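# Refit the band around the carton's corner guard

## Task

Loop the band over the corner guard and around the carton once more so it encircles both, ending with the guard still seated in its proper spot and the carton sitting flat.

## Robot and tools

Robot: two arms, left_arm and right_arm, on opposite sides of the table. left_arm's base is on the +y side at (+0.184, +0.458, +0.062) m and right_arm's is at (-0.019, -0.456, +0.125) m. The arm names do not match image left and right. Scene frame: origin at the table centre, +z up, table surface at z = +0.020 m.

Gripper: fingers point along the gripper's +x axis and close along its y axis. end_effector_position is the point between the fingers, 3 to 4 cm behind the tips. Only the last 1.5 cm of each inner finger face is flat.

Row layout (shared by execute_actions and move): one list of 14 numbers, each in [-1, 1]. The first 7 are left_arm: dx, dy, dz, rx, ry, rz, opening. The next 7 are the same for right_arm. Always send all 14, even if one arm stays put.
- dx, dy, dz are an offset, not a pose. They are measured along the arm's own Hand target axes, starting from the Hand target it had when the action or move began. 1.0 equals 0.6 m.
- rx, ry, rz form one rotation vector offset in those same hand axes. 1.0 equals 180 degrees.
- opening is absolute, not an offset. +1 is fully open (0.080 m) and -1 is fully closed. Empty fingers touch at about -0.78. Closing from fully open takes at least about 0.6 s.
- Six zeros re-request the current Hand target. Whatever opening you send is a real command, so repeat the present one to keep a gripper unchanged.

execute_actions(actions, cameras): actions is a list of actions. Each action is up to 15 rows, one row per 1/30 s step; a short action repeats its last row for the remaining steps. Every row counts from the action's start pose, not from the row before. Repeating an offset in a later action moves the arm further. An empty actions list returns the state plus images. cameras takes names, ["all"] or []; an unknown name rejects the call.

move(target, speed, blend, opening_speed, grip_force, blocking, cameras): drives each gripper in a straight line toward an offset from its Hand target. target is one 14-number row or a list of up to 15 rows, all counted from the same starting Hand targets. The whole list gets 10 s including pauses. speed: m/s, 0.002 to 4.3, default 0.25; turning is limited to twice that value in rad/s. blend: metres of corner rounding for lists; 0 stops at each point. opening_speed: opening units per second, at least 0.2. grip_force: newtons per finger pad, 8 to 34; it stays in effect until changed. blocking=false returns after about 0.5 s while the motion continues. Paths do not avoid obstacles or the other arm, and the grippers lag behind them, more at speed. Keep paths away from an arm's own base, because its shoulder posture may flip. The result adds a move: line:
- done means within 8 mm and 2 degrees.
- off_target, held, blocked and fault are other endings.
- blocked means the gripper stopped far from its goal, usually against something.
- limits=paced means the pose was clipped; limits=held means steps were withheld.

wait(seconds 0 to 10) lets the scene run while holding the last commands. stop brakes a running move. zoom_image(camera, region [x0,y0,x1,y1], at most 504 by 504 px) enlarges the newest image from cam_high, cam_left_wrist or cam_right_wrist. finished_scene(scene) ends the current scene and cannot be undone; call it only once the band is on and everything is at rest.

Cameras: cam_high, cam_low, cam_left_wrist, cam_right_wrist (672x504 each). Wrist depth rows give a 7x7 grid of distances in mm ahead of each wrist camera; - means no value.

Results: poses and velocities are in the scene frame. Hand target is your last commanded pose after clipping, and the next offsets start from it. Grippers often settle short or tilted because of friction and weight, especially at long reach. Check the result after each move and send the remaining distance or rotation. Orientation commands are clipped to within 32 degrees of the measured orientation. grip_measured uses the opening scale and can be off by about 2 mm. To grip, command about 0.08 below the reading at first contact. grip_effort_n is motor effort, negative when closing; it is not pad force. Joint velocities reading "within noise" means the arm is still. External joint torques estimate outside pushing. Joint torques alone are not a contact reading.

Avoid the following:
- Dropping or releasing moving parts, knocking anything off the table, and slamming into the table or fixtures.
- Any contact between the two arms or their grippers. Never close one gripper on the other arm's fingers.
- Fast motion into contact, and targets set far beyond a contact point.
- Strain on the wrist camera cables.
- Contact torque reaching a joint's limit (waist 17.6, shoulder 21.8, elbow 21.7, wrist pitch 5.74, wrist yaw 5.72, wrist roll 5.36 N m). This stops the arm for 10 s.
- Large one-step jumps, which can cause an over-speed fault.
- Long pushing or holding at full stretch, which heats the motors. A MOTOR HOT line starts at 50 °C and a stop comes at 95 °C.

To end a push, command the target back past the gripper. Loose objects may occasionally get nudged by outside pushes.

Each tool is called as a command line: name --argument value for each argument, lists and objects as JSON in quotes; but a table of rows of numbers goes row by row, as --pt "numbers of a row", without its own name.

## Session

execute_actions --actions '[]'

zoom_image --camera "cam_high" --region '[300, 160, 480, 300]'

zoom_image --camera "cam_low" --region '[130, 220, 330, 370]'

Scene clock: 0.00 s.
left_arm: end_effector_position=(-0.0818, +0.0558, +0.2656) grip_measured=+1.000 grip_effort_n=n/a end_effector_quat_wxyz=(+0.485, +0.349, -0.287, -0.749) | right_arm: end_effector_position=(-0.2677, -0.0500, +0.2919) grip_measured=+1.000 grip_effort_n=n/a end_effector_quat_wxyz=(+0.502, -0.284, -0.078, +0.813)
Joint positions: left_arm=[-0.694 1.689 1.008 0.414 -0.39 0.81 0.08] | right_arm=[0.625 1.696 0.985 0.306 0.234 -0.364 0.08]
Joint velocities: within noise
Joint torques (N m): no reading
External joint torques (N m): no reading
Motor temperatures (°C): left_arm=[21 27 22 30 26 35] | right_arm=[25 22 26 28 28 25]
Heat: left arm: hottest wrist roll 35 °C (+0.0 °C/min); right arm: hottest wrist pitch 28 °C (+0.0 °C/min).
Wrist depth (mm): cam_left_wrist=[400 - 3543 2890 566 461 358 / 2584 466 - 702 562 416 328 / 2745 - 562 565 270 356 302 / 2362 2678 1910 297 261 305 277 / - 76 326 265 263 97 83 / - 69 313 242 265 295 80 / - 72 270 232 268 278 72] | cam_right_wrist=[1474 1641 2188 2434 2889 1425 1747 / 1407 1559 1852 1836 2968 3140 1464 / 1267 1346 1641 512 564 686 3009 / 1042 1224 388 428 497 578 1805 / - - 343 377 414 - - / - - 309 342 380 403 - / - - 287 311 - - -]
Hand target: left_arm -0.0821, +0.0555, +0.2714; -0.488, -0.342, +0.289, +0.749 | right_arm -0.2680, -0.0495, +0.2945; +0.504, -0.281, -0.079, +0.813
Tool commands: left_gripper/opening=+1.0 right_gripper/opening=+1.0
camera_calibration:
cam_left_wrist: T_world_to_cam=[[-0.555916, 0.333903, -0.761227, 0.14802], [0.818378, 0.38032, -0.430831, 0.179951], [0.145654, -0.862477, -0.484684, 0.266111], [0, 0, 0, 1]] pos_world=[-0.103741, 0.111651, 0.319185]
cam_right_wrist: T_world_to_cam=[[0.769631, 0.507245, 0.387776, 0.12908], [0.634236, -0.537379, -0.55585, 0.325168], [-0.07357, 0.673741, -0.735297, 0.30625], [0, 0, 0, 1]] pos_world=[-0.283046, -0.0970702, 0.355875]

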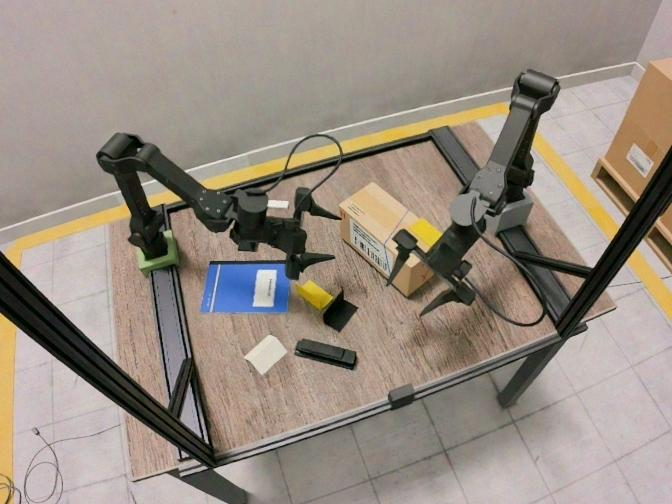

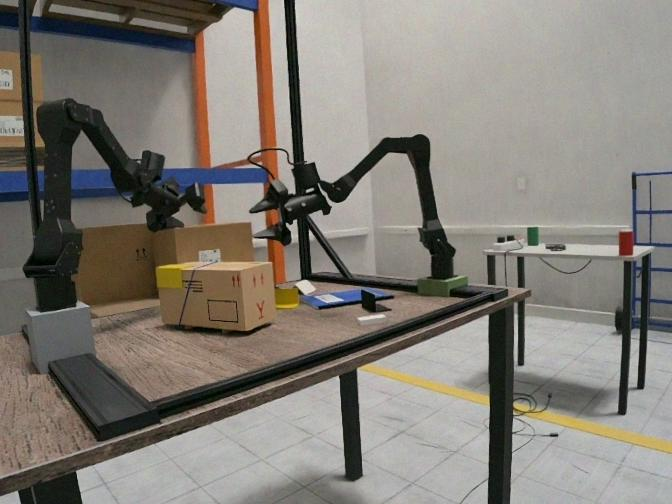

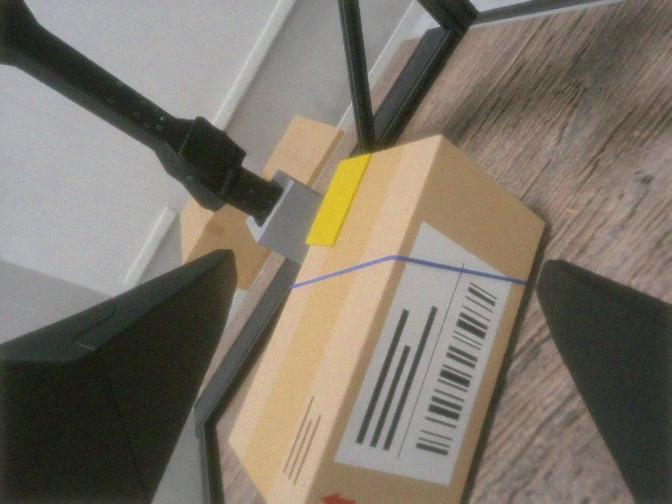

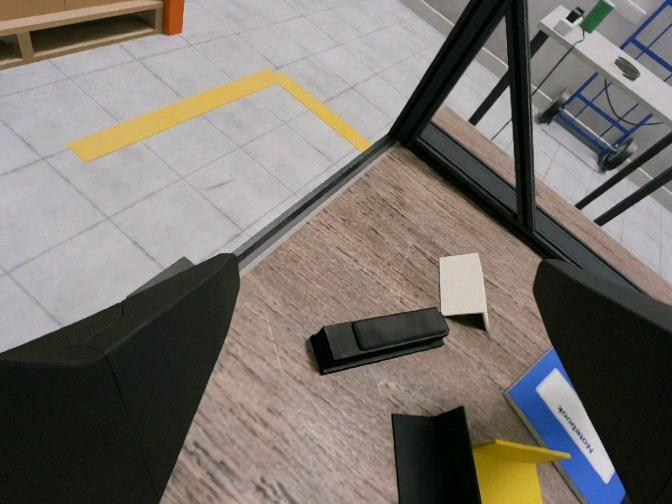

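Scaled by 2.800 from the camera's 672x504 image, which has a finer 960x720 frame.

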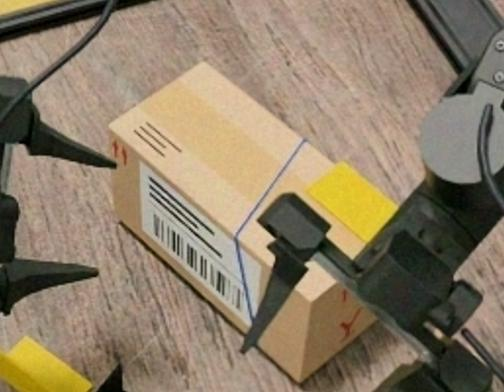

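Scaled by 2.520 from the camera's 672x504 image, which has a finer 960x720 frame.

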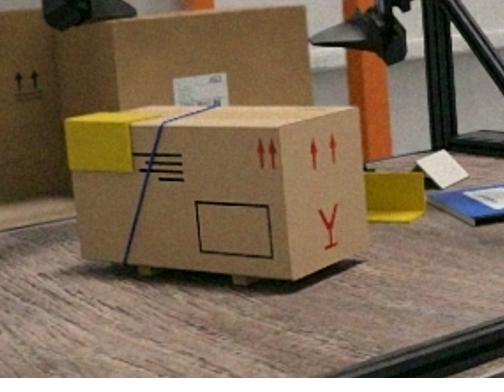

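move --target '[0,0,0,0,0,0,1, -0.3747,-0.1578,-0.3885,0.1451,0.1248,0.0285,-0.2]' --cameras '["cam_right_wrist","cam_high","cam_left_wrist"]'

zoom_image --camera "cam_high" --region '[320, 170, 460, 310]'

Scene clock: 15.73 s.
left_arm: end_effector_position=(-0.0818, +0.0558, +0.2656) grip_measured=+1.000 grip_effort_n=1.2 end_effector_quat_wxyz=(+0.485, +0.349, -0.287, -0.749) | right_arm: end_effector_position=(+0.0043, -0.2369, +0.2201) grip_measured=-0.196 grip_effort_n=-18.4 end_effector_quat_wxyz=(+0.522, -0.317, +0.223, +0.760)
Joint positions: left_arm=[-0.694 1.689 1.008 0.414 -0.39 0.81 0.08] | right_arm=[-0.471 0.874 0.447 -0.566 -0.551 -0.666 0.026]
Joint torques (N m): left_arm=[-0.09 -8.43 6.48 1.56 -0.04 -0.03] | right_arm=[-0.3 -1.2 8.41 1.1 -0.45 -0.15]
External joint torques (N m): left_arm=[-0.1 -1.45 0.34 -0.02 0.01 0.01] | right_arm=[-0.28 0.32 2.06 -0.02 -0.15 -0.15]
Heat: left arm: hottest wrist roll 34 °C (-3.8 °C/min); right arm: hottest wrist pitch 31 °C (+11.4 °C/min).
Wrist depth (mm): cam_left_wrist=[464 537 - - 576 461 357 / 371 529 - 2053 563 411 326 / 352 335 560 563 269 355 302 / - 355 807 297 261 304 276 / - 76 325 266 263 97 83 / - 70 313 242 266 296 81 / - 76 276 233 268 278 72] | cam_right_wrist=[362 354 172 170 167 164 160 / 341 163 158 159 156 154 151 / 320 - 151 153 150 148 146 / 303 298 242 233 206 223 222 / 287 288 - 271 - - 264 / - - - 259 256 - - / - - - 248 246 - -]
Hand target: left_arm -0.0821, +0.0555, +0.2714; -0.488, -0.342, +0.289, +0.749 | right_arm +0.0057, -0.2342, +0.2249; +0.523, -0.316, +0.217, +0.761
Off the commanded pose: left_arm 0.006 m, 1 deg | right_arm 0.006 m, 1 deg.
move: done
camera_calibration:
cam_left_wrist: T_world_to_cam=[[-0.555916, 0.333903, -0.761227, 0.14802], [0.818378, 0.38032, -0.430831, 0.179951], [0.145654, -0.862477, -0.484684, 0.266111], [0, 0, 0, 1]] pos_world=[-0.103741, 0.111651, 0.319185]
cam_right_wrist: T_world_to_cam=[[0.929537, 0.366487, -0.0405944, 0.10265], [0.339742, -0.894047, -0.291986, -0.129039], [-0.143302, 0.25762, -0.955561, 0.349738], [0, 0, 0, 1]] pos_world=[-0.00145843, -0.243087, 0.300685]
Images, in order (width x height): cam_high 672x504, cam_left_wrist 672x504, cam_right_wrist 672x504.

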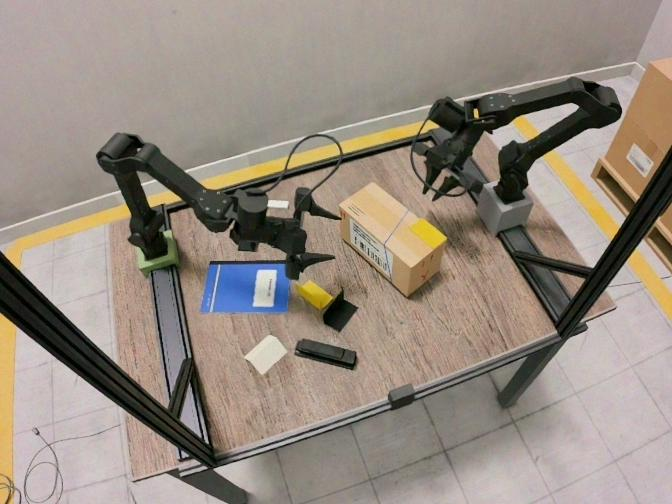

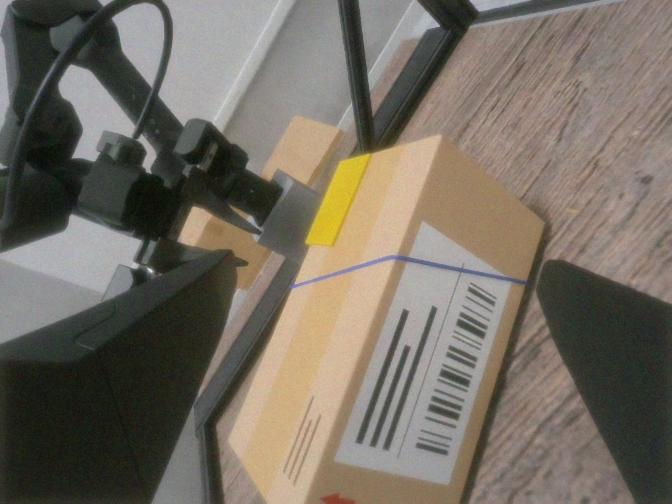

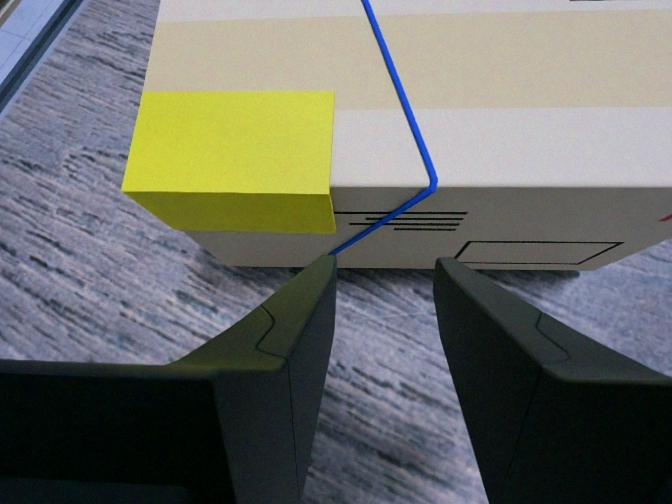

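Scaled by 3.600 from the camera's 672x504 image, which has a finer 960x720 frame.

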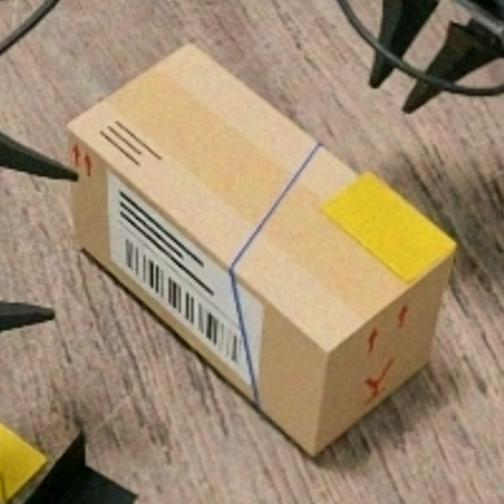

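move --pt "0 0 0 0 0 0 1 0.07 -0.0365 0.006 0 0 0 -0.2" --pt "0 0 0 0 0 0 1 0.1 -0.0365 0.006 0 0 0 -0.2" --speed '[0.15,0.05]' --cameras '["cam_right_wrist"]'

zoom_image --camera "cam_right_wrist" --region '[280, 200, 500, 340]'

Scene clock: 38.43 s.
left_arm: end_effector_position=(-0.0818, +0.0558, +0.2656) grip_measured=+1.000 grip_effort_n=1.6 end_effector_quat_wxyz=(+0.485, +0.349, -0.287, -0.749) | right_arm: end_effector_position=(+0.0120, -0.1813, +0.1915) grip_measured=-0.196 grip_effort_n=-18.4 end_effector_quat_wxyz=(+0.527, -0.314, +0.207, +0.763)
Joint positions: left_arm=[-0.694 1.689 1.008 0.414 -0.39 0.81 0.08] | right_arm=[-0.376 1.207 0.445 -0.154 -0.499 -0.579 0.026]
Joint torques (N m): left_arm=[-0.1 -8.55 6.5 1.52 -0.05 -0.05] | right_arm=[0.33 -2.17 4.94 1.44 -0.18 0.17]
External joint torques (N m): left_arm=[-0.05 -1.58 0.41 -0.05 0 -0.01] | right_arm=[0.33 1.02 -0.96 0.21 0.09 0.17]
Motor temperatures (°C): left_arm=[21 31 25 32 26 34] | right_arm=[25 24 34 30 29 25]
Heat: left arm: hottest wrist roll 34 °C (-1.6 °C/min); right arm: hottest elbow 34 °C (+12.5 °C/min).
Wrist depth (mm): cam_left_wrist=[474 180 2440 573 580 459 358 / 379 505 3050 718 566 411 326 / 337 369 503 565 269 357 303 / 305 276 351 298 260 304 277 / - 76 322 264 263 97 83 / - 69 314 242 266 295 81 / - 75 271 233 269 277 72] | cam_right_wrist=[- 139 140 136 135 135 133 / - 131 130 127 126 125 122 / 120 117 119 118 118 117 116 / 113 113 113 113 113 111 111 / 247 131 - 148 - - 127 / - - - 232 229 - - / - - - 222 221 - -]
Hand target: left_arm -0.0821, +0.0555, +0.2714; -0.488, -0.342, +0.289, +0.749 | right_arm +0.0100, -0.1843, +0.1851; +0.523, -0.316, +0.216, +0.761
Off the commanded pose: left_arm 0.006 m, 1 deg | right_arm 0.007 m, 1 deg.
move: done
camera_calibration:
cam_right_wrist: T_world_to_cam=[[0.928401, 0.371174, -0.017362, 0.0702844], [0.3471, -0.882969, -0.316051, -0.0837607], [-0.13264, 0.287396, -0.948583, 0.313007], [0, 0, 0, 1]] pos_world=[0.0053385, -0.190003, 0.27166]
Images, in order (width x height): cam_right_wrist 672x504.

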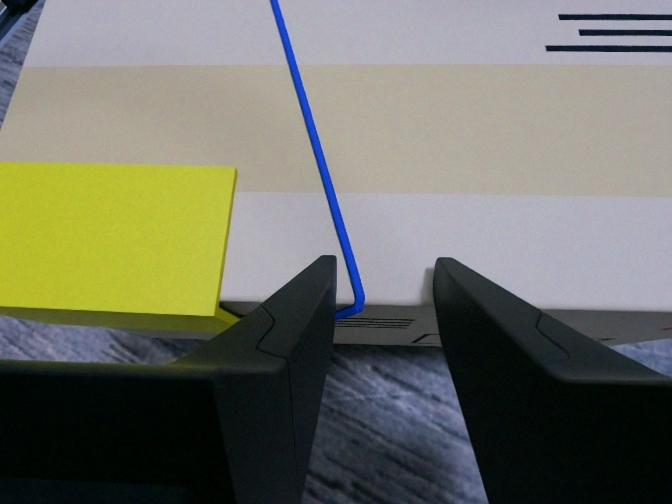

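Scaled by 2.291 from the camera's 672x504 image, which has a finer 960x720 frame.

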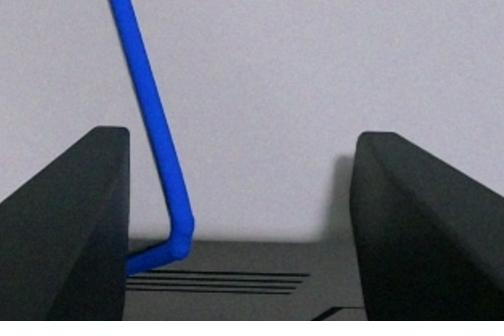

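move --pt "0 0 0 0 0 0 1 -0.03 0.0095 -0.017 0 0 0 -0.2" --pt "0 0 0 0 0 0 1 0.004 0.0095 -0.017 0 0 0 -0.2" --speed '[0.06,0.04]' --cameras '["cam_right_wrist"]'

zoom_image --camera "cam_right_wrist" --region '[280, 200, 500, 340]'

Scene clock: 44.37 s.
left_arm: end_effector_position=(-0.0818, +0.0558, +0.2656) grip_measured=+1.000 grip_effort_n=1.2 end_effector_quat_wxyz=(+0.485, +0.349, -0.287, -0.749) | right_arm: end_effector_position=(+0.0092, -0.1921, +0.1829) grip_measured=-0.196 grip_effort_n=-18.4 end_effector_quat_wxyz=(+0.527, -0.312, +0.211, +0.762)
Joint positions: left_arm=[-0.694 1.689 1.008 0.414 -0.39 0.81 0.08] | right_arm=[-0.384 1.177 0.392 -0.138 -0.505 -0.578 0.026]
Joint torques (N m): left_arm=[-0.05 -8.44 6.48 1.56 -0.04 -0.05] | right_arm=[1.34 0.04 5.25 2.79 0.02 0.19]
External joint torques (N m): left_arm=[-0.07 -1.38 0.29 -0.04 0.01 -0.01] | right_arm=[1.35 2.92 -0.49 1.59 0.28 0.19]
Heat: left arm: hottest wrist roll 34 °C (-1.4 °C/min); right arm: hottest elbow 33 °C (+9.5 °C/min).
Wrist depth (mm): cam_left_wrist=[487 - 3138 2387 575 460 357 / - 506 - 752 565 414 325 / 350 367 508 566 269 355 303 / 307 292 362 303 261 304 277 / - 76 325 265 263 97 83 / - 70 311 241 266 295 81 / - 72 270 231 268 278 72] | cam_right_wrist=[134 131 129 128 126 124 122 / 125 123 121 119 116 115 113 / - 109 110 110 110 109 108 / - 106 106 - 105 104 103 / 246 190 - 218 - - 225 / - - - 224 223 - - / - - - 216 213 - -]
Hand target: left_arm -0.0821, +0.0555, +0.2714; -0.488, -0.342, +0.289, +0.749 | right_arm +0.0067, -0.1915, +0.1762; +0.523, -0.316, +0.216, +0.762
Off the commanded pose: left_arm 0.006 m, 1 deg | right_arm 0.007 m, 1 deg.
move: done
camera_calibration:
cam_right_wrist: T_world_to_cam=[[0.930199, 0.366138, -0.0259451, 0.0773796], [0.340169, -0.88646, -0.313804, -0.0961051], [-0.137895, 0.283074, -0.949133, 0.30692], [0, 0, 0, 1]] pos_world=[0.00303629, -0.200406, 0.263158]
Images, in order (width x height): cam_right_wrist 672x504.

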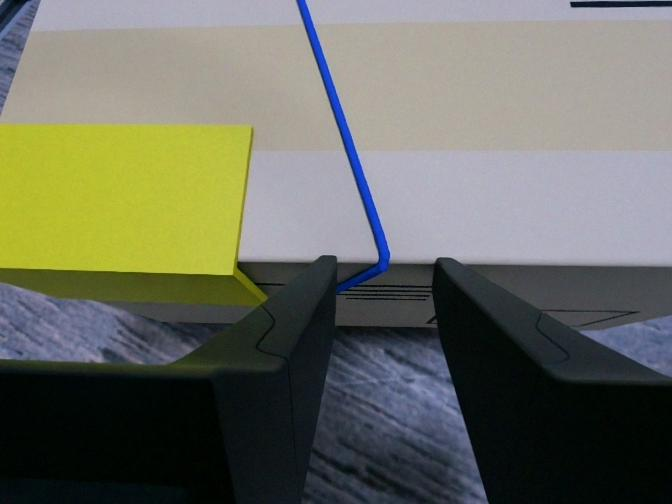

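Scaled by 2.291 from the camera's 672x504 image, which has a finer 960x720 frame.

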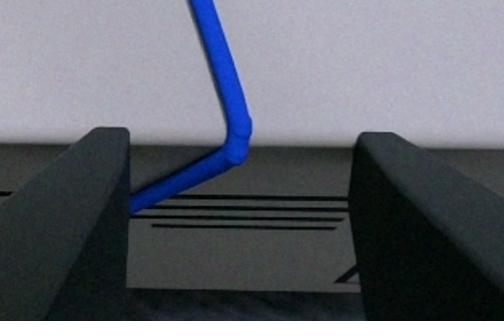

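move --pt "0 0 0 0 0 0 1 0 0 0 0 0 0 -1" --pt "0 0 0 0 0 0 1 -0.05 0 0 0 0 0 -1" --speed 0.08 --cameras '["cam_right_wrist"]'

Scene clock: 47.77 s.
left_arm: end_effector_position=(-0.0818, +0.0558, +0.2656) grip_measured=+1.000 grip_effort_n=1.2 end_effector_quat_wxyz=(+0.485, +0.349, -0.287, -0.749) | right_arm: end_effector_position=(+0.0093, -0.2161, +0.1885) grip_measured=-0.771 grip_effort_n=-34.7 end_effector_quat_wxyz=(+0.514, -0.317, +0.231, +0.763)
Joint positions: left_arm=[-0.694 1.689 1.008 0.414 -0.39 0.81 0.08] | right_arm=[-0.447 1.076 0.398 -0.328 -0.547 -0.649 0]
Joint torques (N m): left_arm=[-0.03 -8.46 6.42 1.57 -0.07 0] | right_arm=[-0.96 -4.04 8.45 1.2 -0.24 -0.14]
External joint torques (N m): left_arm=[-0.11 -1.59 0.39 0.02 0 0.04] | right_arm=[-0.97 -1.67 2.52 0.1 0.07 -0.14]
Heat: left arm: hottest wrist roll 34 °C (-1.3 °C/min); right arm: hottest elbow 33 °C (+8.8 °C/min).
Wrist depth (mm): cam_left_wrist=[497 - - 504 572 459 357 / - 507 2072 2496 562 412 326 / 357 356 420 563 269 355 302 / 321 305 359 296 261 305 276 / - 76 326 266 263 97 83 / - 70 312 242 266 295 81 / - 71 270 233 269 278 72] | cam_right_wrist=[- 135 131 129 126 122 119 / - 123 121 121 118 115 113 / - 119 115 118 114 111 109 / 269 263 212 159 174 150 162 / 256 253 250 - - 234 228 / - - - - - - - / - - - - - - -]
Hand target: left_arm -0.0821, +0.0555, +0.2714; -0.488, -0.342, +0.289, +0.749 | right_arm +0.0143, -0.2113, +0.1974; +0.523, -0.316, +0.217, +0.761
Off the commanded pose: left_arm 0.006 m, 1 deg | right_arm 0.011 m, 2 deg.
move: off_target (right_arm)
camera_calibration:
cam_right_wrist: T_world_to_cam=[[0.925189, 0.374832, -0.0593897, 0.0944408], [0.344657, -0.895384, -0.281957, -0.123678], [-0.158863, 0.240394, -0.957587, 0.311669], [0, 0, 0, 1]] pos_world=[0.00476357, -0.221062, 0.269188]
Images, in order (width x height): cam_right_wrist 672x504.

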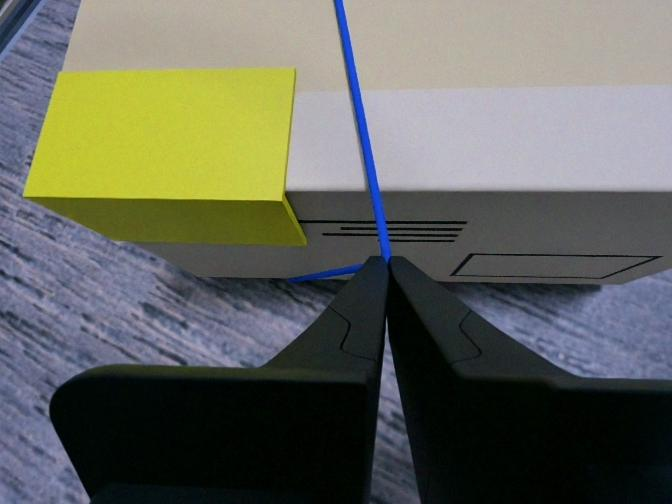

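move --pt "0 0 0 0 0 0 1 -0.014 0 0.016 0 0 0 -1" --pt "0 0 0 0 0 0 1 -0.014 0.123 0.016 0 0 0 -1" --speed 0.08 --blend 0.005 --cameras '["cam_right_wrist"]'

Scene clock: 51.67 s.
left_arm: end_effector_position=(-0.0818, +0.0558, +0.2656) grip_measured=+1.000 grip_effort_n=1.2 end_effector_quat_wxyz=(+0.485, +0.349, -0.287, -0.749) | right_arm: end_effector_position=(-0.0538, -0.2361, +0.2097) grip_measured=-0.771 grip_effort_n=-34.2 end_effector_quat_wxyz=(+0.523, -0.319, +0.218, +0.760)
Joint positions: left_arm=[-0.694 1.689 1.008 0.414 -0.39 0.81 0.08] | right_arm=[-0.022 0.747 0.342 -0.426 -0.267 -0.286 0]
Joint torques (N m): left_arm=[-0.16 -8.4 6.48 1.53 -0.07 -0.05] | right_arm=[0.18 -2.72 6.5 1.46 -0.23 0.16]
External joint torques (N m): left_arm=[-0.16 -1.47 0.37 -0.04 -0.01 -0.01] | right_arm=[0.19 -1.67 -0.06 0.12 -0.09 0.16]
Heat: left arm: hottest wrist roll 34 °C (-1.2 °C/min); right arm: hottest elbow 33 °C (+8.1 °C/min).
Wrist depth (mm): cam_left_wrist=[499 - - - 584 461 358 / 307 321 384 745 559 411 326 / 2196 353 365 351 269 355 303 / - 334 799 296 261 305 276 / - 76 327 265 262 97 83 / - 70 313 242 266 296 81 / - 72 270 232 268 278 72] | cam_right_wrist=[1407 338 328 153 151 150 148 / 323 317 312 148 145 141 139 / 302 300 290 - 129 134 133 / 285 283 276 - - 178 156 / 272 269 270 - - 255 252 / - - - - - - - / - - - - - - -]
Hand target: left_arm -0.0821, +0.0555, +0.2714; -0.488, -0.342, +0.289, +0.749 | right_arm -0.0548, -0.2370, +0.2101; +0.523, -0.316, +0.217, +0.761
Off the commanded pose: left_arm 0.006 m, 1 deg | right_arm 0.001 m, 0 deg.
move: done
camera_calibration:
cam_right_wrist: T_world_to_cam=[[0.929149, 0.368491, -0.0299542, 0.154147], [0.344089, -0.891558, -0.294495, -0.110294], [-0.135225, 0.263323, -0.955183, 0.332871], [0, 0, 0, 1]] pos_world=[-0.0602621, -0.242788, 0.290089]
Images, in order (width x height): cam_right_wrist 672x504.

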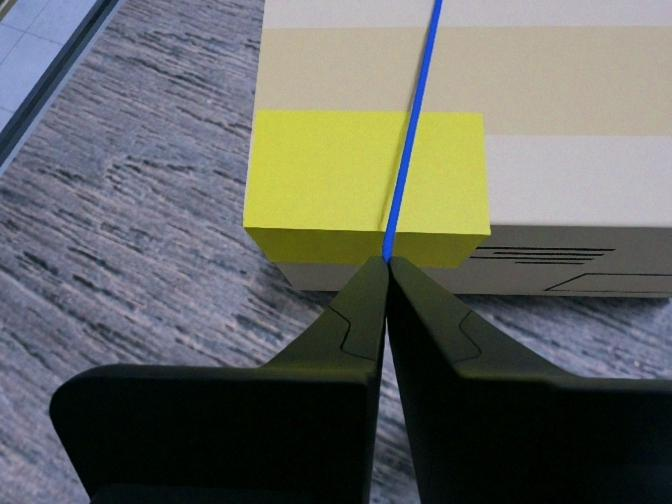

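move --pt "0 0 0 0 0 0 1 0.0 0.008 0 0 0 0 -1" --pt "0 0 0 0 0 0 1 0.044 0.008 -0.01 0 0 0 -1" --pt "0 0 0 0 0 0 1 0.044 0.008 -0.01 0 0 0 -0.6" --pt "0 0 0 0 0 0 1 -0.07 0.008 -0.003 0 0 0 -0.6" --speed '[0.08,0.06,0.05,0.12]' --cameras '["cam_right_wrist","cam_low","cam_high"]'

zoom_image --camera "cam_low" --region '[140, 240, 290, 350]'

zoom_image --camera "cam_high" --region '[320, 170, 460, 310]'

Scene clock: 58.87 s.
left_arm: end_effector_position=(-0.0818, +0.0558, +0.2656) grip_measured=+1.000 grip_effort_n=1.6 end_effector_quat_wxyz=(+0.485, +0.349, -0.287, -0.749) | right_arm: end_effector_position=(-0.0484, -0.2696, +0.2315) grip_measured=-0.604 grip_effort_n=19.3 end_effector_quat_wxyz=(+0.521, -0.320, +0.225, +0.759)
Joint positions: left_arm=[-0.694 1.689 1.008 0.414 -0.39 0.81 0.08] | right_arm=[-0.096 0.545 0.407 -0.724 -0.32 -0.339 0.008]
Joint torques (N m): left_arm=[-0.04 -8.45 6.45 1.57 -0.07 -0.05] | right_arm=[-0.35 -0.81 8.83 1.37 -0.28 -0.18]
External joint torques (N m): left_arm=[-0.06 -1.37 0.25 -0.03 -0.02 -0.01] | right_arm=[-0.37 -0.66 2.24 0.06 -0.12 -0.18]
Heat: left arm: hottest wrist roll 34 °C (-1.0 °C/min); right arm: hottest elbow 33 °C (+7.1 °C/min).
Wrist depth (mm): cam_left_wrist=[408 2414 2525 - 587 459 358 / 344 327 399 2112 560 413 328 / - 374 508 565 269 355 303 / - 383 1893 297 261 305 276 / - 76 324 265 263 97 83 / - 69 311 241 266 295 81 / - 72 269 232 269 278 72] | cam_right_wrist=[1515 363 359 181 176 177 172 / 354 346 339 - - 165 164 / 328 323 318 162 - 171 167 / 310 309 305 296 287 276 274 / 298 294 - - - 280 272 / - - - - - - - / - - - - - - -]
Hand target: left_arm -0.0821, +0.0555, +0.2714; -0.488, -0.342, +0.289, +0.749 | right_arm -0.0482, -0.2676, +0.2386; +0.523, -0.316, +0.217, +0.761
Off the commanded pose: left_arm 0.006 m, 1 deg | right_arm 0.007 m, 1 deg.
move: done
camera_calibration:
cam_right_wrist: T_world_to_cam=[[0.929564, 0.366306, -0.041604, 0.164238], [0.340673, -0.896637, -0.282815, -0.1398], [-0.140901, 0.248721, -0.958272, 0.359715], [0, 0, 0, 1]] pos_world=[-0.0543599, -0.27498, 0.312]
Images, in order (width x height): cam_high 672x504, cam_low 672x504, cam_right_wrist 672x504.

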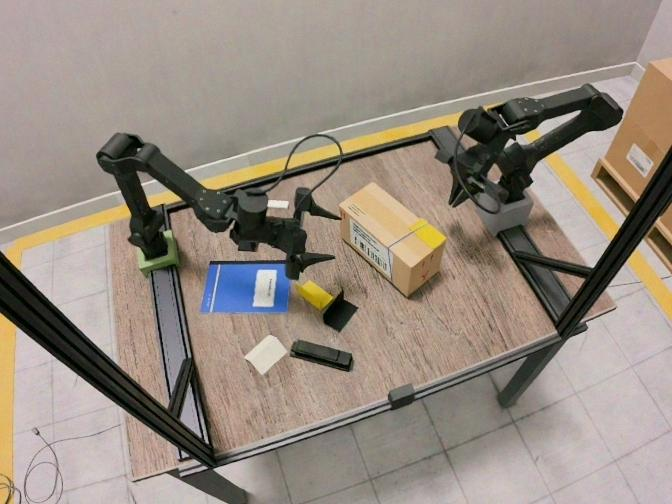

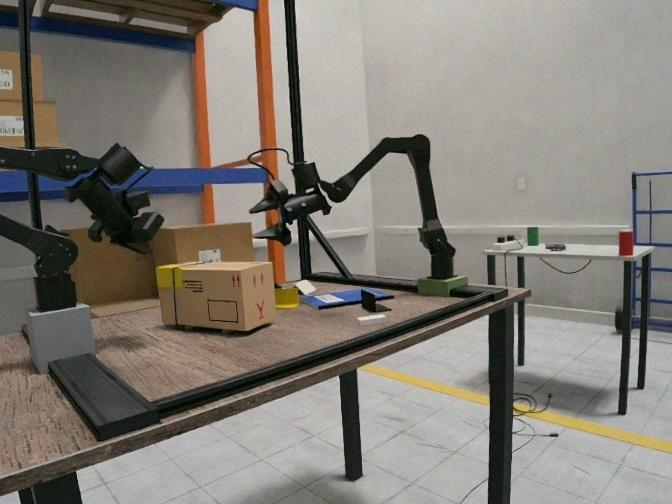

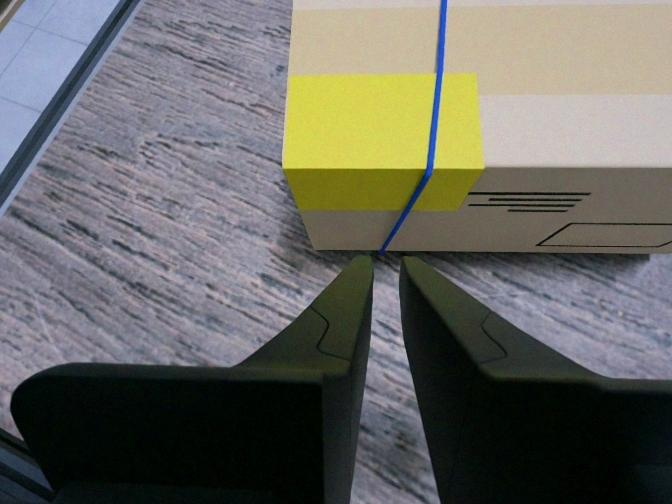

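Scaled by 3.360 from the camera's 672x504 image, which has a finer 960x720 frame.

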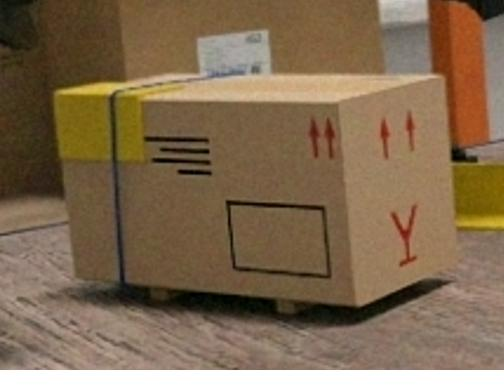

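Scaled by 3.600 from the camera's 672x504 image, which has a finer 960x720 frame.

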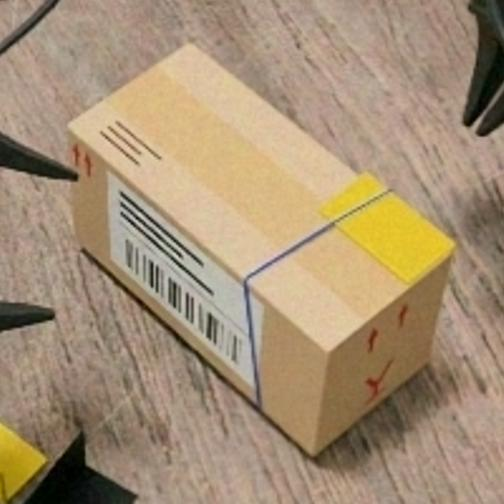

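move --pt "0 0 0 0 0 0 1 0.1 -0.032 -0.0135 0 0 0 -0.3" --pt "0 0 0 0 0 0 1 0.1292 -0.032 -0.0135 0 0 0 -0.3" --pt "0 0 0 0 0 0 1 0.1292 -0.032 -0.0135 0 0 0 -1" --pt "0 0 0 0 0 0 1 0.0892 -0.032 -0.0035 0 0 0 -1" --pt "0 0 0 0 0 0 1 0.0892 0.0 -0.0035 0 0 0 -1" --pt "0 0 0 0 0 0 1 0.12 0.0 -0.0125 0 0 0 -1" --pt "0 0 0 0 0 0 1 0.12 0.0 -0.0125 0 0 0 -0.67" --pt "0 0 0 0 0 0 1 0.0 0.0 -0.003 0 0 0 -0.67" --speed '[0.12,0.05,0.05,0.08,0.08,0.08,0.05,0.12]' --cameras '["cam_right_wrist","cam_low"]'

zoom_image --camera "cam_low" --region '[140, 240, 290, 350]'

Scene clock: 79.93 s.
left_arm: end_effector_position=(-0.0818, +0.0558, +0.2656) grip_measured=+1.000 grip_effort_n=1.2 end_effector_quat_wxyz=(+0.485, +0.349, -0.287, -0.749) | right_arm: end_effector_position=(-0.0479, -0.2708, +0.2302) grip_measured=-0.674 grip_effort_n=18.8 end_effector_quat_wxyz=(+0.521, -0.320, +0.226, +0.759)
Joint positions: left_arm=[-0.694 1.689 1.008 0.414 -0.39 0.81 0.08] | right_arm=[-0.102 0.538 0.401 -0.727 -0.324 -0.344 0.005]
Joint torques (N m): left_arm=[0.06 -8.45 6.33 1.56 -0.07 -0.02] | right_arm=[-0.27 -0.95 8.73 1.37 -0.29 -0.14]
External joint torques (N m): left_arm=[0.06 -1.53 0.23 -0.01 -0.01 0.01] | right_arm=[-0.27 -0.82 2.15 0.06 -0.12 -0.14]
Heat: left arm: hottest wrist pitch 34 °C (+3.0 °C/min); right arm: hottest elbow 36 °C (+5.0 °C/min).
Wrist depth (mm): cam_left_wrist=[- 2468 - - 581 461 357 / 351 329 403 730 563 411 327 / - 375 418 565 269 355 302 / - 383 1944 297 261 304 276 / - 76 325 265 262 97 83 / - 69 313 242 266 297 81 / - 76 277 232 269 277 72] | cam_right_wrist=[1454 362 359 179 176 173 171 / 346 342 336 - 163 164 162 / 327 322 318 173 194 173 171 / 309 306 302 261 288 283 280 / 296 292 292 - - 278 273 / - - - - - - - / - - - - - - -]
Hand target: left_arm -0.0821, +0.0555, +0.2714; -0.488, -0.342, +0.289, +0.749 | right_arm -0.0478, -0.2688, +0.2373; +0.523, -0.316, +0.217, +0.761
Off the commanded pose: left_arm 0.006 m, 1 deg | right_arm 0.007 m, 1 deg.
move: done
camera_calibration:
cam_right_wrist: T_world_to_cam=[[0.929627, 0.366115, -0.0418737, 0.164194], [0.340456, -0.896794, -0.282577, -0.141543], [-0.141008, 0.248435, -0.95833, 0.358772], [0, 0, 0, 1]] pos_world=[-0.0538601, -0.27618, 0.310701]
Images, in order (width x height): cam_low 672x504, cam_right_wrist 672x504.

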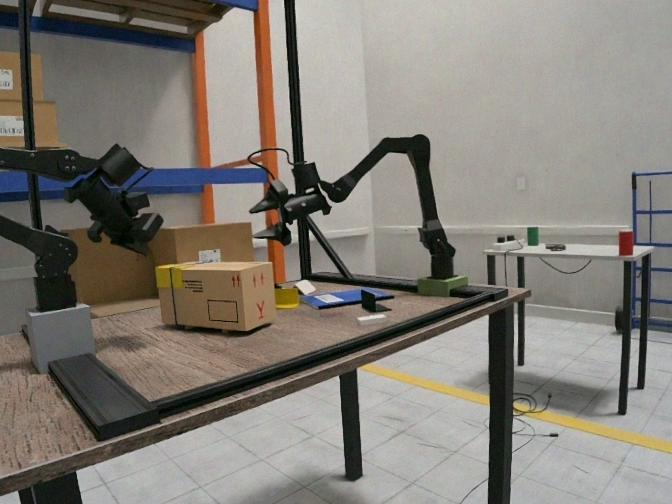

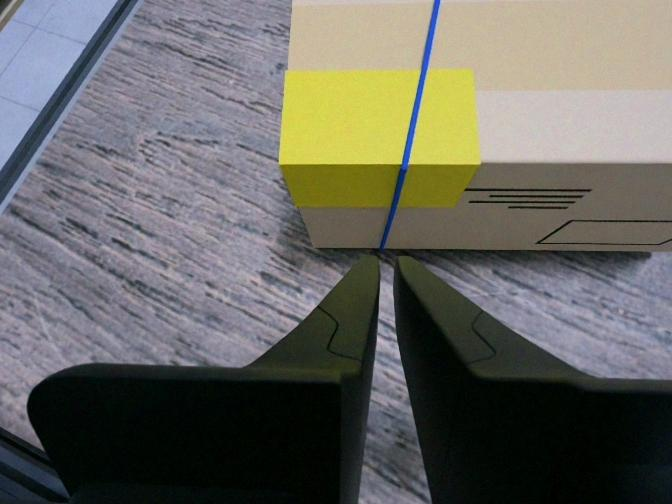

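Scaled by 3.360 from the camera's 672x504 image, which has a finer 960x720 frame.

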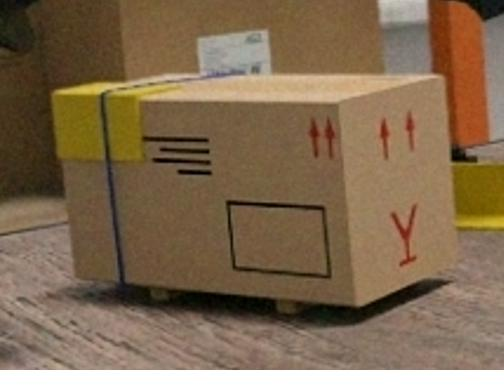

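move --target '[0.1708,-0.0378,0.0108,-0.3776,0.2489,0.1005,-0.3, -0.08,0,0,0,0,0,-0.67]' --cameras '["cam_left_wrist"]'

Scene clock: 91.20 s.
left_arm: end_effector_position=(-0.1271, -0.0276, +0.2325) grip_measured=-0.297 grip_effort_n=-14.7 end_effector_quat_wxyz=(+0.743, +0.184, +0.292, -0.574) | right_arm: end_effector_position=(-0.0358, -0.3014, +0.2651) grip_measured=-0.674 grip_effort_n=18.8 end_effector_quat_wxyz=(+0.520, -0.318, +0.226, +0.759)
Joint positions: left_arm=[-0.724 2.411 2.346 -0.909 -0.675 -0.825 0.022] | right_arm=[-0.364 0.459 0.552 -1.045 -0.489 -0.565 0.005]
Joint torques (N m): left_arm=[-0.16 -11.21 7.76 0.97 -0.29 -0.23] | right_arm=[-0.32 -0.09 8.25 1.21 -0.42 -0.16]
External joint torques (N m): left_arm=[-0.17 0.14 1.73 -0.1 0.06 -0.23] | right_arm=[-0.31 -0.67 2.13 0.04 -0.16 -0.17]
Heat: left arm: hottest wrist pitch 34 °C (+2.0 °C/min); right arm: hottest elbow 37 °C (+3.0 °C/min).
Wrist depth (mm): cam_left_wrist=[178 179 177 177 178 372 377 / 165 165 166 166 166 339 346 / 155 156 156 157 159 310 320 / 197 203 206 200 202 299 299 / 277 279 - 270 80 73 280 / - - - 258 81 64 - / - - - 243 242 65 -] | cam_right_wrist=[1536 415 409 224 222 218 214 / 1416 388 383 208 207 205 203 / 374 366 363 268 263 239 235 / 348 348 341 333 329 323 320 / 331 329 329 - - 313 308 / - - - - - - - / - - - - - - -]
Hand target: left_arm -0.1289, -0.0310, +0.2342; +0.761, +0.217, +0.316, -0.523 | right_arm -0.0356, -0.3005, +0.2711; +0.523, -0.316, +0.217, +0.761
Off the commanded pose: left_arm 0.004 m, 8 deg | right_arm 0.006 m, 1 deg.
joint sent to its limit (left arm) — joint 3 (elbow), upper limit, where the elbow is as straight as it goes. The joint targets are off in orientation, not in position.
move: off_target (left_arm)
camera_calibration:
cam_left_wrist: T_world_to_cam=[[-0.947212, -0.315439, 0.0573309, -0.132438], [-0.31479, 0.881127, -0.352877, 0.086193], [0.0607954, -0.352297, -0.933912, 0.292538], [0, 0, 0, 1]] pos_world=[-0.1161, -0.0146631, 0.311213]
Images, in order (width x height): cam_left_wrist 672x504.

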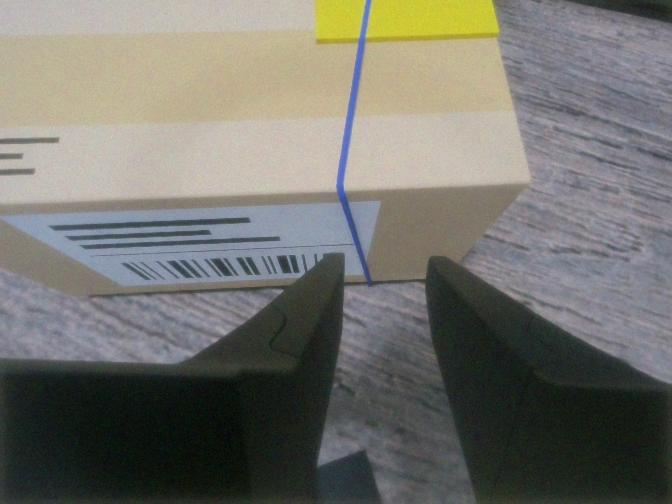

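move --target '[0.0455,0.0368,0.0098,0.0825,0,-0.0825,-0.2, 0,0,0,0,0,0,-0.67]' --speed 0.15 --cameras '["cam_left_wrist"]'

Scene clock: 106.43 s.
left_arm: end_effector_position=(-0.1010, -0.0467, +0.2065) grip_measured=-0.203 grip_effort_n=16.5 end_effector_quat_wxyz=(+0.654, +0.279, +0.274, -0.648) | right_arm: end_effector_position=(-0.0358, -0.3014, +0.2652) grip_measured=-0.674 grip_effort_n=19.3 end_effector_quat_wxyz=(+0.520, -0.318, +0.226, +0.759)
Joint positions: left_arm=[-0.612 2.315 2.109 -0.706 -0.425 -0.476 0.026] | right_arm=[-0.364 0.459 0.553 -1.045 -0.489 -0.565 0.005]
Joint torques (N m): left_arm=[-0.16 -15.25 4.81 1.14 -0.16 0.22] | right_arm=[-0.32 -0.09 8.26 1.21 -0.41 -0.14]
External joint torques (N m): left_arm=[-0.14 -4.3 -1.34 -0.04 0.05 0.22] | right_arm=[-0.33 -0.66 2.06 0.02 -0.14 -0.14]
Motor temperatures (°C): left_arm=[21 39 29 33 26 34] | right_arm=[25 23 39 33 28 25]
Heat: left arm: hottest shoulder 39 °C (+8.1 °C/min); right arm: hottest elbow 39 °C (+6.1 °C/min).
Wrist depth (mm): cam_left_wrist=[137 134 132 130 128 126 287 / 129 128 125 124 122 119 269 / - 122 120 118 118 147 261 / 117 116 121 141 186 252 249 / 135 141 - 247 95 73 239 / - - - 236 234 64 - / - - - 228 227 65 -] | cam_right_wrist=[1464 411 408 225 220 218 214 / 1435 385 383 - 214 206 203 / 370 367 361 268 263 241 235 / 349 345 340 335 329 321 321 / 332 330 329 - - 314 307 / - - - - - - - / - - - - - - -]
Hand target: left_arm -0.0999, -0.0450, +0.2190; +0.653, +0.271, +0.271, -0.653 | right_arm -0.0356, -0.3005, +0.2713; +0.523, -0.316, +0.217, +0.761
Off the commanded pose: left_arm 0.013 m, 1 deg | right_arm 0.006 m, 1 deg.
move: off_target (left_arm)
camera_calibration:
cam_left_wrist: T_world_to_cam=[[-0.998655, -0.0483875, -0.0186121, -0.0892388], [-0.0418748, 0.964514, -0.26069, 0.114434], [0.0305658, -0.25956, -0.965243, 0.267633], [0, 0, 0, 1]] pos_world=[-0.0925073, -0.0452243, 0.286502]
Images, in order (width x height): cam_left_wrist 672x504.

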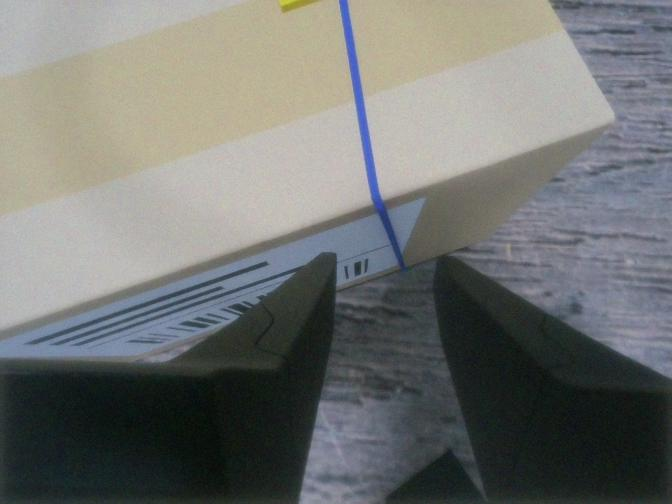

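move --target '[0.046,0,0.013,0,0,0,-0.2, 0,0,0,0,0,0,-0.67]' --speed 0.06 --cameras '["cam_left_wrist"]'

zoom_image --camera "cam_left_wrist" --region '[280, 200, 500, 340]'

Scene clock: 111.40 s.
left_arm: end_effector_position=(-0.0992, -0.0671, +0.2062) grip_measured=-0.203 grip_effort_n=16.5 end_effector_quat_wxyz=(+0.654, +0.270, +0.272, -0.652) | right_arm: end_effector_position=(-0.0358, -0.3014, +0.2652) grip_measured=-0.674 grip_effort_n=18.8 end_effector_quat_wxyz=(+0.520, -0.318, +0.226, +0.759)
Joint positions: left_arm=[-0.585 2.381 2.21 -0.711 -0.407 -0.451 0.026] | right_arm=[-0.364 0.459 0.553 -1.045 -0.489 -0.565 0.005]
Joint torques (N m): left_arm=[0.25 -11.03 7.73 0.85 -0.14 0.21] | right_arm=[-0.29 -0.08 8.25 1.21 -0.41 -0.15]
External joint torques (N m): left_arm=[0.17 0.31 1.52 -0.37 0.07 0.21] | right_arm=[-0.3 -0.65 2.09 0.04 -0.14 -0.15]
Heat: left arm: hottest shoulder 43 °C (+12.1 °C/min); right arm: hottest elbow 39 °C (+6.1 °C/min). Heating fast: the left arm's shoulder motor: a push or a pull is the cause, and it goes on while you think. Ease it with your next call, before anything else.
Wrist depth (mm): cam_left_wrist=[320 134 132 128 129 131 293 / 128 128 125 124 122 121 277 / - 121 120 117 116 115 261 / 115 114 - 112 112 249 252 / 111 109 109 230 94 73 241 / - - - 234 233 64 - / - - - 226 225 65 -] | cam_right_wrist=[1484 416 403 225 220 218 215 / 1444 388 383 - - 206 203 / 372 370 361 267 264 240 234 / 349 344 341 334 329 325 320 / 333 329 329 - - 314 307 / - - - - - - - / - - - - - - -]
Hand target: left_arm -0.0999, -0.0700, +0.2051; +0.653, +0.271, +0.271, -0.653 | right_arm -0.0356, -0.3005, +0.2713; +0.523, -0.316, +0.217, +0.761
Off the commanded pose: left_arm 0.003 m, 0 deg | right_arm 0.006 m, 1 deg.
move: done
camera_calibration:
cam_left_wrist: T_world_to_cam=[[-0.998912, -0.0461828, -0.00647638, -0.0909268], [-0.0426105, 0.960304, -0.275681, 0.136903], [0.018951, -0.275106, -0.961227, 0.258993], [0, 0, 0, 1]] pos_world=[-0.0899026, -0.0644171, 0.286104]
Images, in order (width x height): cam_left_wrist 672x504.

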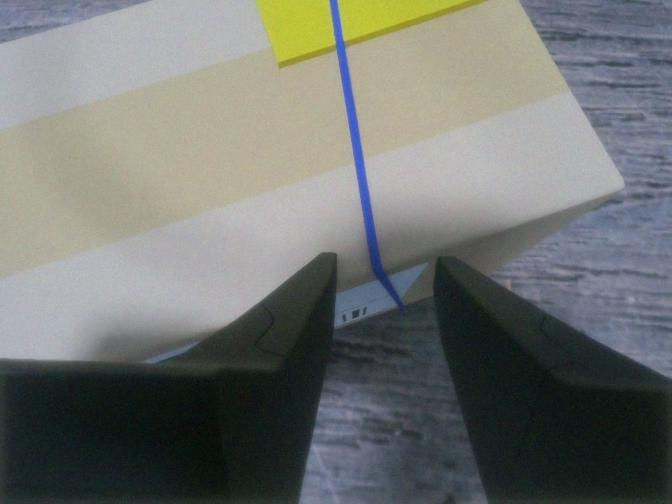

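Scaled by 2.291 from the camera's 672x504 image, which has a finer 960x720 frame.

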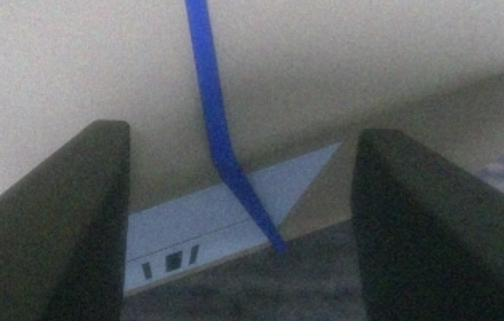

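move --pt "0.023 0.001 -0.008 0 0 0 -0.2 0 0 0 0 0 0 -0.67" --pt "0.023 0.001 -0.008 0 0 0 -1 0 0 0 0 0 0 -0.67" --speed 0.05 --cameras '["cam_left_wrist"]'

zoom_image --camera "cam_left_wrist" --region '[280, 200, 500, 340]'

Scene clock: 115.53 s.
left_arm: end_effector_position=(-0.0981, -0.0752, +0.2045) grip_measured=-0.770 grip_effort_n=-34.2 end_effector_quat_wxyz=(+0.656, +0.259, +0.270, -0.656) | right_arm: end_effector_position=(-0.0358, -0.3014, +0.2652) grip_measured=-0.674 grip_effort_n=19.3 end_effector_quat_wxyz=(+0.520, -0.318, +0.226, +0.759)
Joint positions: left_arm=[-0.576 2.393 2.21 -0.672 -0.405 -0.444 0] | right_arm=[-0.364 0.459 0.553 -1.045 -0.489 -0.565 0.005]
Joint torques (N m): left_arm=[-0.16 -9.72 6.64 0.71 -0.06 0.2] | right_arm=[-0.33 -0.09 8.28 1.21 -0.41 -0.15]
External joint torques (N m): left_arm=[-0.14 1.65 0.44 -0.53 0.14 0.2] | right_arm=[-0.32 -0.66 2.14 0.03 -0.15 -0.15]
Heat: left arm: hottest shoulder 43 °C (+11.1 °C/min); right arm: hottest elbow 39 °C (+6.0 °C/min).
Wrist depth (mm): cam_left_wrist=[323 135 134 130 130 297 302 / 128 128 126 125 124 124 285 / - 121 120 118 117 118 268 / 114 114 - 113 112 113 254 / - 108 109 66 72 245 244 / - - - - 74 - 235 / - - - - - - -] | cam_right_wrist=[1559 417 404 223 220 220 215 / 1398 388 384 - 206 206 203 / 372 368 361 267 264 240 235 / 351 346 342 337 330 322 320 / 333 330 330 - - 311 308 / - - - - - - - / - - - - - - -]
Hand target: left_arm -0.0994, -0.0763, +0.1919; +0.653, +0.271, +0.271, -0.653 | right_arm -0.0356, -0.3005, +0.2713; +0.523, -0.316, +0.217, +0.761
Off the commanded pose: left_arm 0.013 m, 1 deg | right_arm 0.006 m, 1 deg.
move: off_target (left_arm); target 2's new opening was sent with left_arm's hand 0.013 m and 1 deg from that target
camera_calibration:
cam_left_wrist: T_world_to_cam=[[-0.998776, -0.049108, 0.00593748, -0.0929499], [-0.0486652, 0.954004, -0.295819, 0.147223], [0.00886267, -0.295745, -0.955226, 0.251252], [0, 0, 0, 1]] pos_world=[-0.0878982, -0.0707093, 0.284106]
Images, in order (width x height): cam_left_wrist 672x504.

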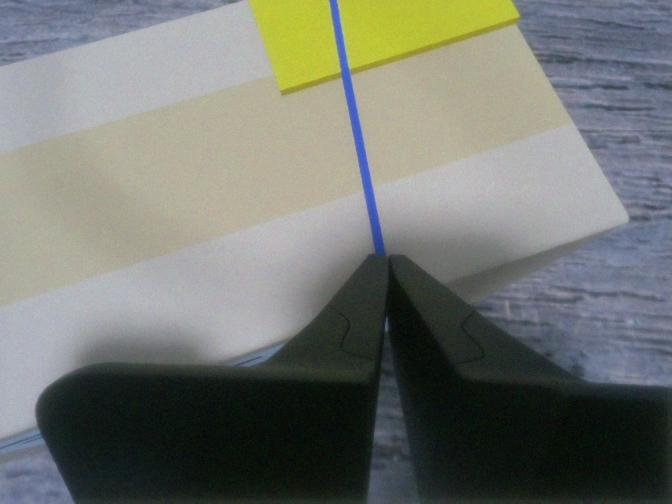

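Scaled by 2.291 from the camera's 672x504 image, which has a finer 960x720 frame.

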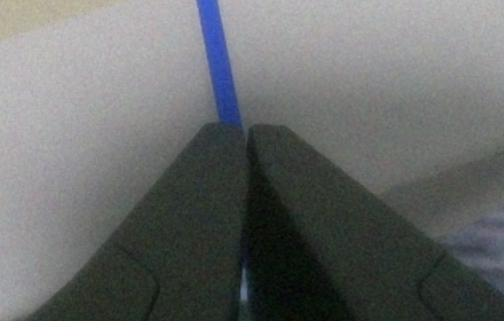

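move --target '[-0.0755,0,0.03,0,0,0,-1, 0,0,0,0,0,0,-0.67]' --speed 0.08 --cameras '["cam_left_wrist"]'

Scene clock: 118.83 s.
left_arm: end_effector_position=(-0.0949, -0.0592, +0.2067) grip_measured=-0.771 grip_effort_n=-30.5 end_effector_quat_wxyz=(+0.652, +0.297, +0.276, -0.641) | right_arm: end_effector_position=(-0.0358, -0.3014, +0.2652) grip_measured=-0.674 grip_effort_n=19.3 end_effector_quat_wxyz=(+0.520, -0.318, +0.226, +0.759)
Joint positions: left_arm=[-0.588 2.388 2.252 -0.804 -0.41 -0.451 0] | right_arm=[-0.364 0.459 0.553 -1.045 -0.489 -0.565 0.005]
Joint torques (N m): left_arm=[-0.87 -16.92 8.15 0.52 -0.29 -0.2] | right_arm=[-0.34 -0.08 8.25 1.22 -0.42 -0.15]
External joint torques (N m): left_arm=[-0.77 -5.56 1.97 -0.66 -0.07 -0.2] | right_arm=[-0.35 -0.64 2.06 0.02 -0.16 -0.15]
Heat: left arm: hottest shoulder 43 °C (+11.0 °C/min); right arm: hottest elbow 40 °C (+7.0 °C/min).
Wrist depth (mm): cam_left_wrist=[135 131 128 124 122 120 272 / 127 126 122 120 117 115 115 / - 121 118 115 112 112 250 / 117 115 112 111 127 245 243 / 113 112 126 66 72 237 234 / - - - - 74 - 228 / - - - - - - -] | cam_right_wrist=[1389 411 405 224 221 219 213 / 1425 385 383 205 208 206 204 / 370 368 362 269 264 241 235 / 352 348 342 335 330 323 321 / 332 330 330 - - 314 306 / - - - - - - - / - - - - - - -]
Hand target: left_arm -0.0994, -0.0570, +0.2366; +0.653, +0.271, +0.271, -0.653 | right_arm -0.0356, -0.3005, +0.2713; +0.523, -0.316, +0.217, +0.761
Off the commanded pose: left_arm 0.030 m, 3 deg | right_arm 0.006 m, 1 deg.
move: off_target (left_arm)
camera_calibration:
cam_left_wrist: T_world_to_cam=[[-0.998086, -0.044854, -0.042568, -0.0786406], [-0.0337779, 0.972063, -0.232279, 0.122186], [0.0517974, -0.230396, -0.971717, 0.269382], [0, 0, 0, 1]] pos_world=[-0.0883162, -0.0602356, 0.286797]
Images, in order (width x height): cam_left_wrist 672x504.

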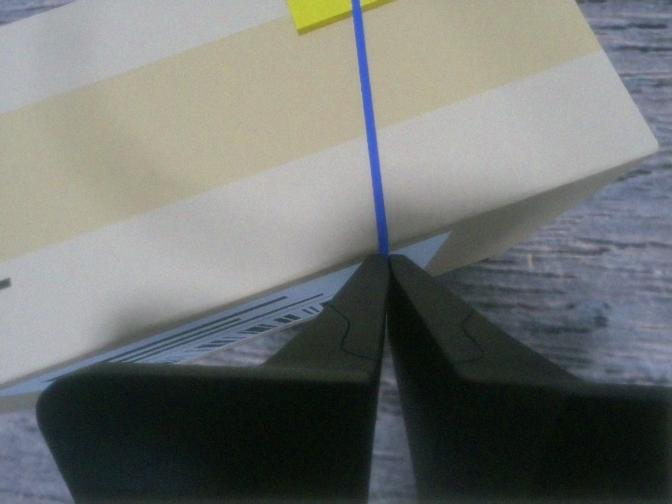

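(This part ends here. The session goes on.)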